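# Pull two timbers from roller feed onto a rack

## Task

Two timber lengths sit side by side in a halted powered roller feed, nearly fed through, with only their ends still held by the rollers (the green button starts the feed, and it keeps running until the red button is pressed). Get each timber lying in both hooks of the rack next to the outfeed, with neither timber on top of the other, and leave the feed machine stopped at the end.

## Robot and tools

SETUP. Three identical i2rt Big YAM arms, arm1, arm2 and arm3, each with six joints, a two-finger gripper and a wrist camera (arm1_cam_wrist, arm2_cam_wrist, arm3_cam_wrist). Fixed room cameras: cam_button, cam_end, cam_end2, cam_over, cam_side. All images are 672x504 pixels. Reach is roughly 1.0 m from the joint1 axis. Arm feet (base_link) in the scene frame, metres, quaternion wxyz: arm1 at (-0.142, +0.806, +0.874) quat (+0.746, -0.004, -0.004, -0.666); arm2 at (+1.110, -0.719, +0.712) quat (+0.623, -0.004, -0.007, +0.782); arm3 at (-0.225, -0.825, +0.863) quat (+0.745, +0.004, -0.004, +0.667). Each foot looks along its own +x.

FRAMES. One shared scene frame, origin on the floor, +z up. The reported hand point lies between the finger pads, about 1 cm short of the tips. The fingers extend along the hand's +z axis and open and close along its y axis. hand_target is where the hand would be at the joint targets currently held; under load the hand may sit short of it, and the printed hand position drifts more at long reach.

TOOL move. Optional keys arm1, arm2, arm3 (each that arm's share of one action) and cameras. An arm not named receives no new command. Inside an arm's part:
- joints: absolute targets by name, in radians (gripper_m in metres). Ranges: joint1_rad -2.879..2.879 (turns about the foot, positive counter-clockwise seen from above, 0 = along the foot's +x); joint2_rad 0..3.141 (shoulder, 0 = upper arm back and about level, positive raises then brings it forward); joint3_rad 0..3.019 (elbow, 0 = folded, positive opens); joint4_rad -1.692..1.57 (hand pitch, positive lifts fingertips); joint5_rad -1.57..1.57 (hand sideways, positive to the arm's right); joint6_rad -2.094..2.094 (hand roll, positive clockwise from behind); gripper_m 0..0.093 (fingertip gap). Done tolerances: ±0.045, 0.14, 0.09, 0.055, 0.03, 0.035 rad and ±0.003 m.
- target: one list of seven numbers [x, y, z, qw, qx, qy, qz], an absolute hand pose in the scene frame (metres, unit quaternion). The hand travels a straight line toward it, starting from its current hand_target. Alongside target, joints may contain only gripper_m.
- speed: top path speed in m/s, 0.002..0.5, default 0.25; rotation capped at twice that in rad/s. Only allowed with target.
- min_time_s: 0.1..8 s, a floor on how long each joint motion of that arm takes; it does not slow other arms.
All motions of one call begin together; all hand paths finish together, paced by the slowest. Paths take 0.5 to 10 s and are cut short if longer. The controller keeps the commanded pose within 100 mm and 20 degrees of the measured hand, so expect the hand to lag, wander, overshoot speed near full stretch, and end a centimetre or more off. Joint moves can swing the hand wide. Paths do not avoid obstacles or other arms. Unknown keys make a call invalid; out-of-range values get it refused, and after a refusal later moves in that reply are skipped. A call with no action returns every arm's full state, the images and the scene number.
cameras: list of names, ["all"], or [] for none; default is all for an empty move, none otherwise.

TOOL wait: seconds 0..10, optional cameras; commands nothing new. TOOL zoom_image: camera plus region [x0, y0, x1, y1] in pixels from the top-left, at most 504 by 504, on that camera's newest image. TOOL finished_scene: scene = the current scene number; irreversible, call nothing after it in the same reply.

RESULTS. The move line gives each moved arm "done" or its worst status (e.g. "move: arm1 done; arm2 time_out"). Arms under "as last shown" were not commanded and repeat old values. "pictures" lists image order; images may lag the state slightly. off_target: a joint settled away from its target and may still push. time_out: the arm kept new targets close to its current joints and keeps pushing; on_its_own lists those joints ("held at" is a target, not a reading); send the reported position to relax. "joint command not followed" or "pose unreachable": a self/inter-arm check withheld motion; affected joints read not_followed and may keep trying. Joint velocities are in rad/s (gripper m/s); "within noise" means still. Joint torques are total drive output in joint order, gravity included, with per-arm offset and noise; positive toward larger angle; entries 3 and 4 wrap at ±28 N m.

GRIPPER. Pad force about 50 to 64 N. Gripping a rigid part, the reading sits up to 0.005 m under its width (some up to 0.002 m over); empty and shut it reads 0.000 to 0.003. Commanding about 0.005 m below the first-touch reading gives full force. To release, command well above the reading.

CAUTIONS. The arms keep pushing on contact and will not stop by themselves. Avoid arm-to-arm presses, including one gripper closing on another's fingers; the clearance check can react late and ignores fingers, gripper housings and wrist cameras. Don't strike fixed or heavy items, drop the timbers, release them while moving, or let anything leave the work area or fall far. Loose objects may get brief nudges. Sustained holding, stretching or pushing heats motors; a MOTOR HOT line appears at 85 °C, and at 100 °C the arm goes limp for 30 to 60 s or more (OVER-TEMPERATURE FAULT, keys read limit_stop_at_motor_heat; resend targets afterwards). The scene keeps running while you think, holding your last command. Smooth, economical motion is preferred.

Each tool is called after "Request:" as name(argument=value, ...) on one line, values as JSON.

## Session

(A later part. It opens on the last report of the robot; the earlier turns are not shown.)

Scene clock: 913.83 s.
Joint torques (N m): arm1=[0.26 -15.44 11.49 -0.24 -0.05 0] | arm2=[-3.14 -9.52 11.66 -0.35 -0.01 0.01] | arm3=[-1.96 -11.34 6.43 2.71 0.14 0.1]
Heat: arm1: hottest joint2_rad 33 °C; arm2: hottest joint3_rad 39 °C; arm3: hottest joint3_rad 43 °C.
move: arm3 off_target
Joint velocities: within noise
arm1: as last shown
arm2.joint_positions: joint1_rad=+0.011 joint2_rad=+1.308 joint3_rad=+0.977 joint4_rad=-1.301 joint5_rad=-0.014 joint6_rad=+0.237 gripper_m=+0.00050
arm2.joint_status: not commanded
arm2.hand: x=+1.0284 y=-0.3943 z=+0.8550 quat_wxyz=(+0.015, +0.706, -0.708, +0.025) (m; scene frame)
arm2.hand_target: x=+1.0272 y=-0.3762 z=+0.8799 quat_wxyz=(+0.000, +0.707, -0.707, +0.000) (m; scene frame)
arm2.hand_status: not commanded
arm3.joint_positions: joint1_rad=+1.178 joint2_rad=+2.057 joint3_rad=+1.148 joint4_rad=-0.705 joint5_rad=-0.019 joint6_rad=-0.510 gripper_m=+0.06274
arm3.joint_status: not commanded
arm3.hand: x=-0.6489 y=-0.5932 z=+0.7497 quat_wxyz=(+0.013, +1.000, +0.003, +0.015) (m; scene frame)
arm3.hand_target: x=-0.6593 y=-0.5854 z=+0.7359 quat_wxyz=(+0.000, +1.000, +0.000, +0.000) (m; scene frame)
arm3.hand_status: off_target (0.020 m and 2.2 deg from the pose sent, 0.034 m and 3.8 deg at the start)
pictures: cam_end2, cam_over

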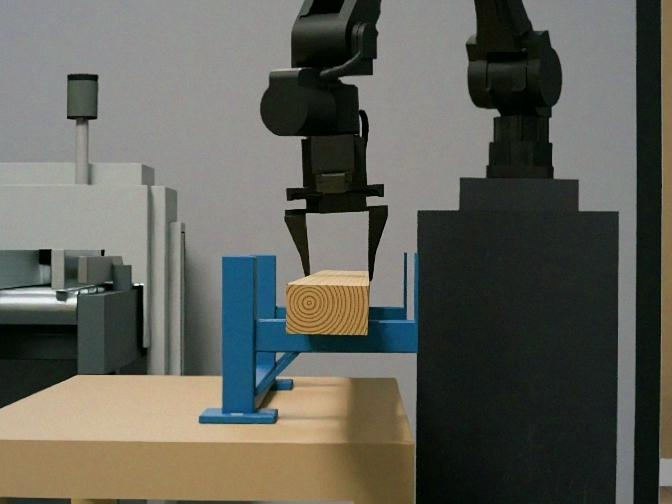

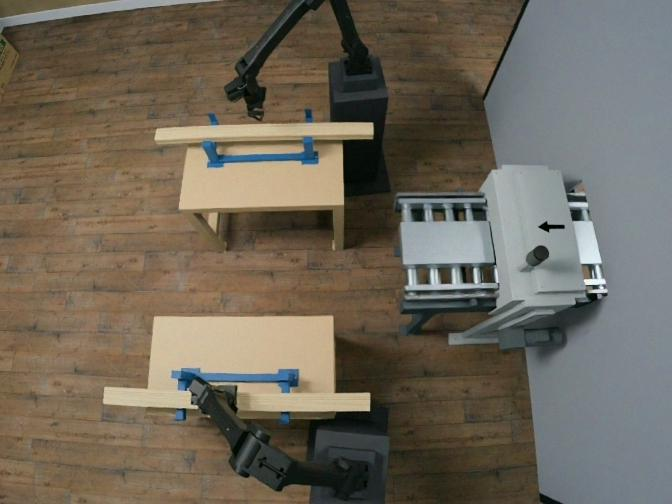

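Request:
move(arm3={"joints":{"gripper_m":0.085}})

Request:
move(arm3={"target":[-0.66,-0.585,0.93,0,1,0,0],"joints":{"gripper_m":0.092},"speed":0.1}, arm2={"target":[0.979,-0.375,0.838,0,0.7071,-0.7071,0],"speed":0.1}, cameras=["all"])

Scene clock: 925.27 s.
Joint torques (N m): arm1=[0.44 -15.27 11.56 -0.28 -0.04 -0.03] | arm2=[-3.14 -9.52 11.66 -0.35 -0.01 0.01] | arm3=[-2.02 -12.63 6.41 1.02 -0.03 0.11]
Heat: arm1: hottest joint2_rad 33 °C; arm2: hottest joint3_rad 39 °C; arm3: hottest joint3_rad 42 °C.
move: arm3 done
Joint velocities: within noise
arm1, arm2: as last shown
arm3.joint_positions: joint1_rad=+1.178 joint2_rad=+2.072 joint3_rad=+1.148 joint4_rad=-0.656 joint5_rad=-0.015 joint6_rad=-0.510 gripper_m=+0.08493
arm3.joint_status: all done
arm3.hand: x=-0.6558 y=-0.5884 z=+0.7423 quat_wxyz=(+0.002, +1.000, +0.003, +0.001) (m; scene frame)
arm3.hand_target: x=-0.6593 y=-0.5854 z=+0.7359 quat_wxyz=(+0.000, +1.000, +0.000, +0.000) (m; scene frame)
arm3.hand_status: not commanded
pictures: none

Scene clock: 927.93 s.
Joint torques (N m): arm1=[0.26 -15.33 11.49 -0.29 -0.05 -0.01] | arm2=[-1.55 -8.53 8.4 0.59 -0.03 0.26] | arm3=[-2.32 -12.81 10.88 0.29 -0.02 0.06]
Heat: arm1: hottest joint2_rad 33 °C; arm2: hottest joint3_rad 39 °C; arm3: hottest joint3_rad 42 °C.
move: arm2 done; arm3 off_target
Joint velocities: within noise
arm1.joint_positions: joint1_rad=-1.156 joint2_rad=+1.836 joint3_rad=+1.223 joint4_rad=-0.994 joint5_rad=+0.012 joint6_rad=+0.527 gripper_m=+0.09192
arm1.joint_status: not commanded
arm1.hand: x=-0.5666 y=+0.5617 z=+0.8869 quat_wxyz=(+0.008, -1.000, -0.001, -0.013) (m; scene frame)
arm1.hand_target: x=-0.5796 y=+0.5552 z=+0.9002 quat_wxyz=(+0.000, -1.000, +0.000, +0.000) (m; scene frame)
arm1.hand_status: not commanded
arm2.joint_positions: joint1_rad=+0.118 joint2_rad=+1.360 joint3_rad=+0.977 joint4_rad=-1.205 joint5_rad=-0.014 joint6_rad=+0.342 gripper_m=+0.00050
arm2.joint_status: not commanded
arm2.hand: x=+0.9862 y=-0.3822 z=+0.8366 quat_wxyz=(+0.003, +0.707, -0.707, +0.008) (m; scene frame)
arm2.hand_target: x=+0.9791 y=-0.3752 z=+0.8380 quat_wxyz=(+0.000, +0.707, -0.707, +0.000) (m; scene frame)
arm2.hand_status: done (0.010 m and 1.0 deg from the pose sent, 0.056 m and 3.4 deg at the start)
arm3.joint_positions: joint1_rad=+1.178 joint2_rad=+1.761 joint3_rad=+1.233 joint4_rad=-1.085 joint5_rad=-0.015 joint6_rad=-0.510 gripper_m=+0.09194
arm3.joint_status: all done
arm3.hand: x=-0.6459 y=-0.5960 z=+0.9145 quat_wxyz=(+0.010, +1.000, +0.003, +0.015) (m; scene frame)
arm3.hand_target: x=-0.6594 y=-0.5853 z=+0.9304 quat_wxyz=(+0.000, +1.000, +0.000, +0.000) (m; scene frame)
arm3.hand_status: off_target (0.024 m and 2.2 deg from the pose sent, 0.188 m and 0.5 deg at the start)
pictures: arm1_cam_wrist, arm2_cam_wrist, arm3_cam_wrist, cam_button, cam_end, cam_end2, cam_over, cam_side

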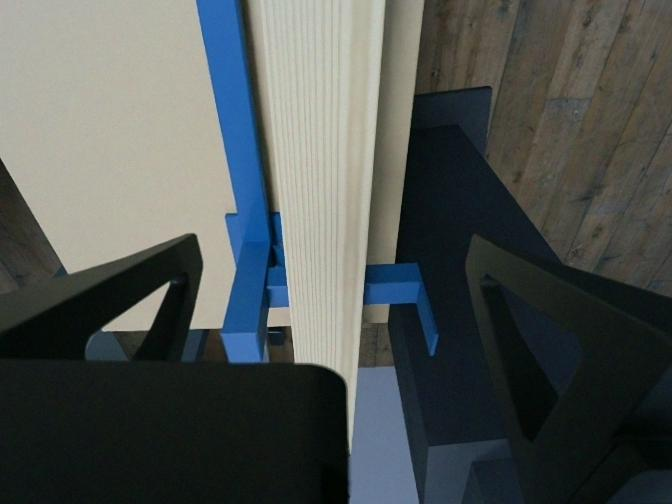

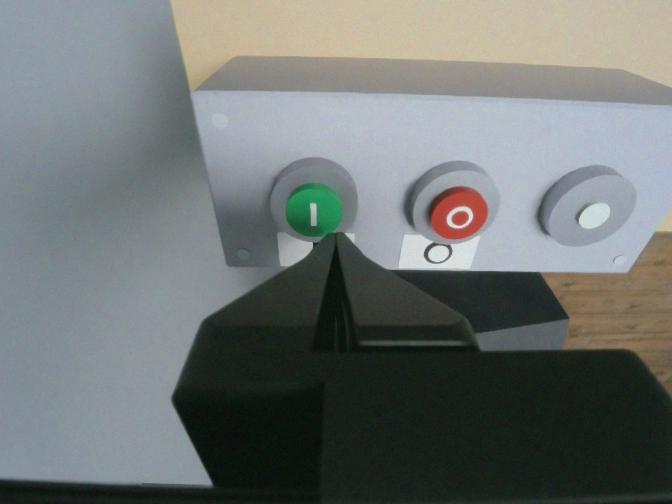

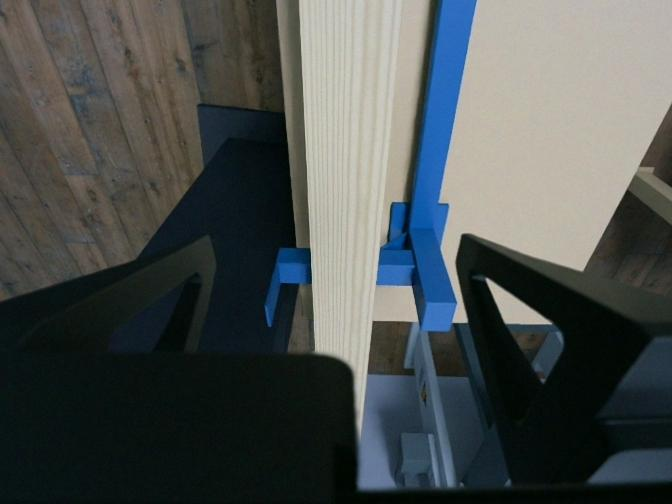

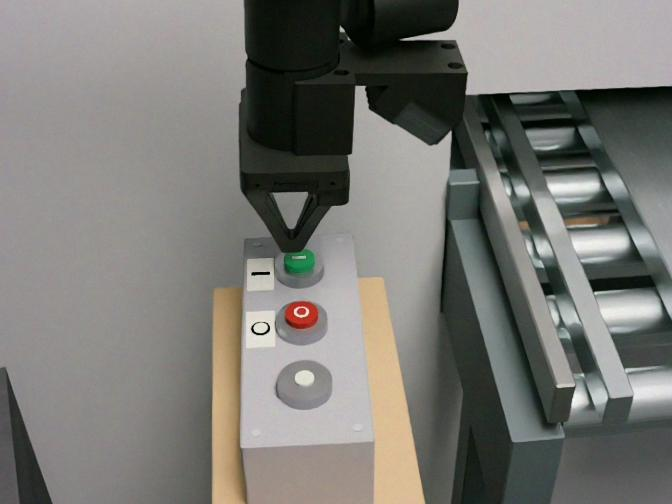

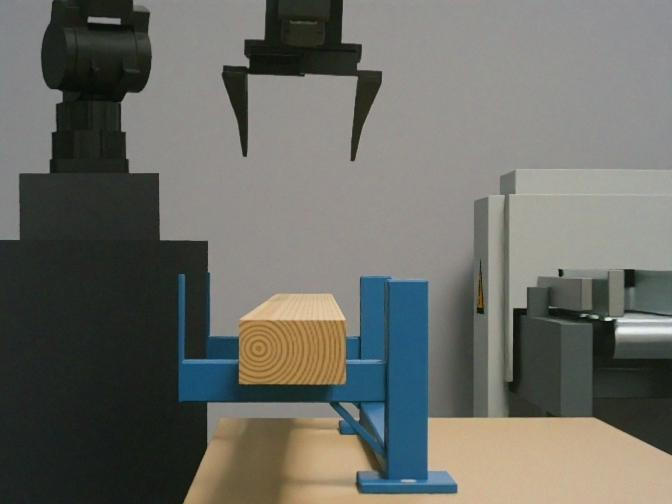

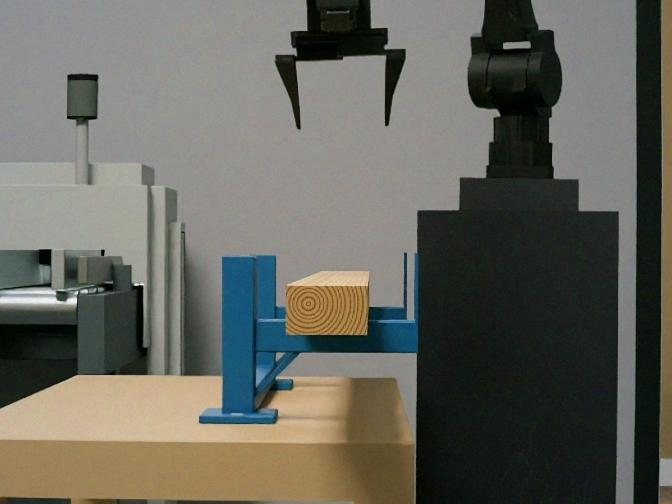

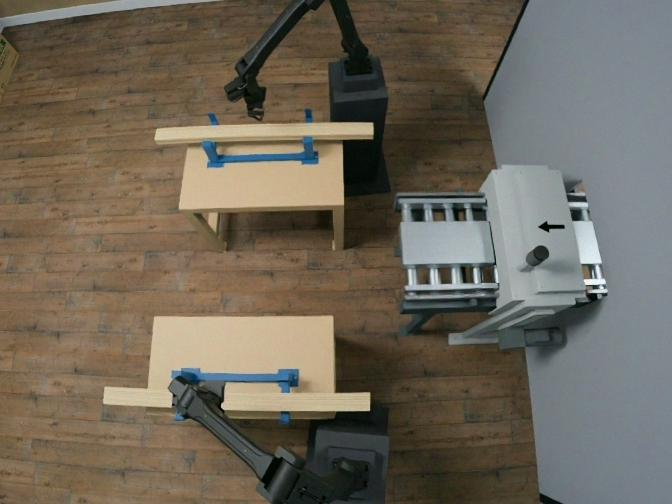

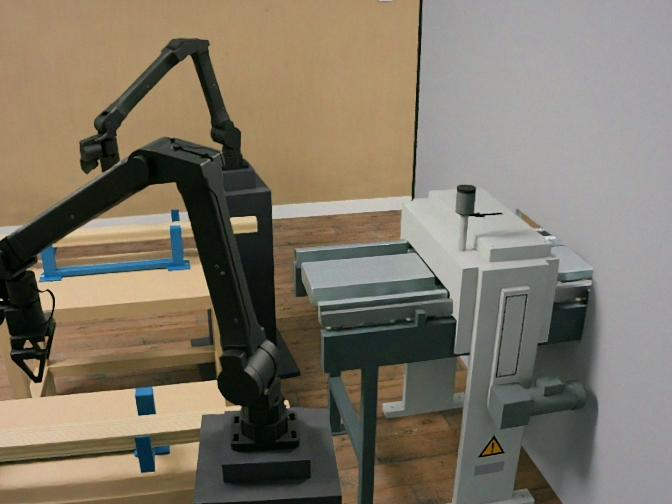

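Request:
finished_scene(scene=1)

The scene is finished: the task was done.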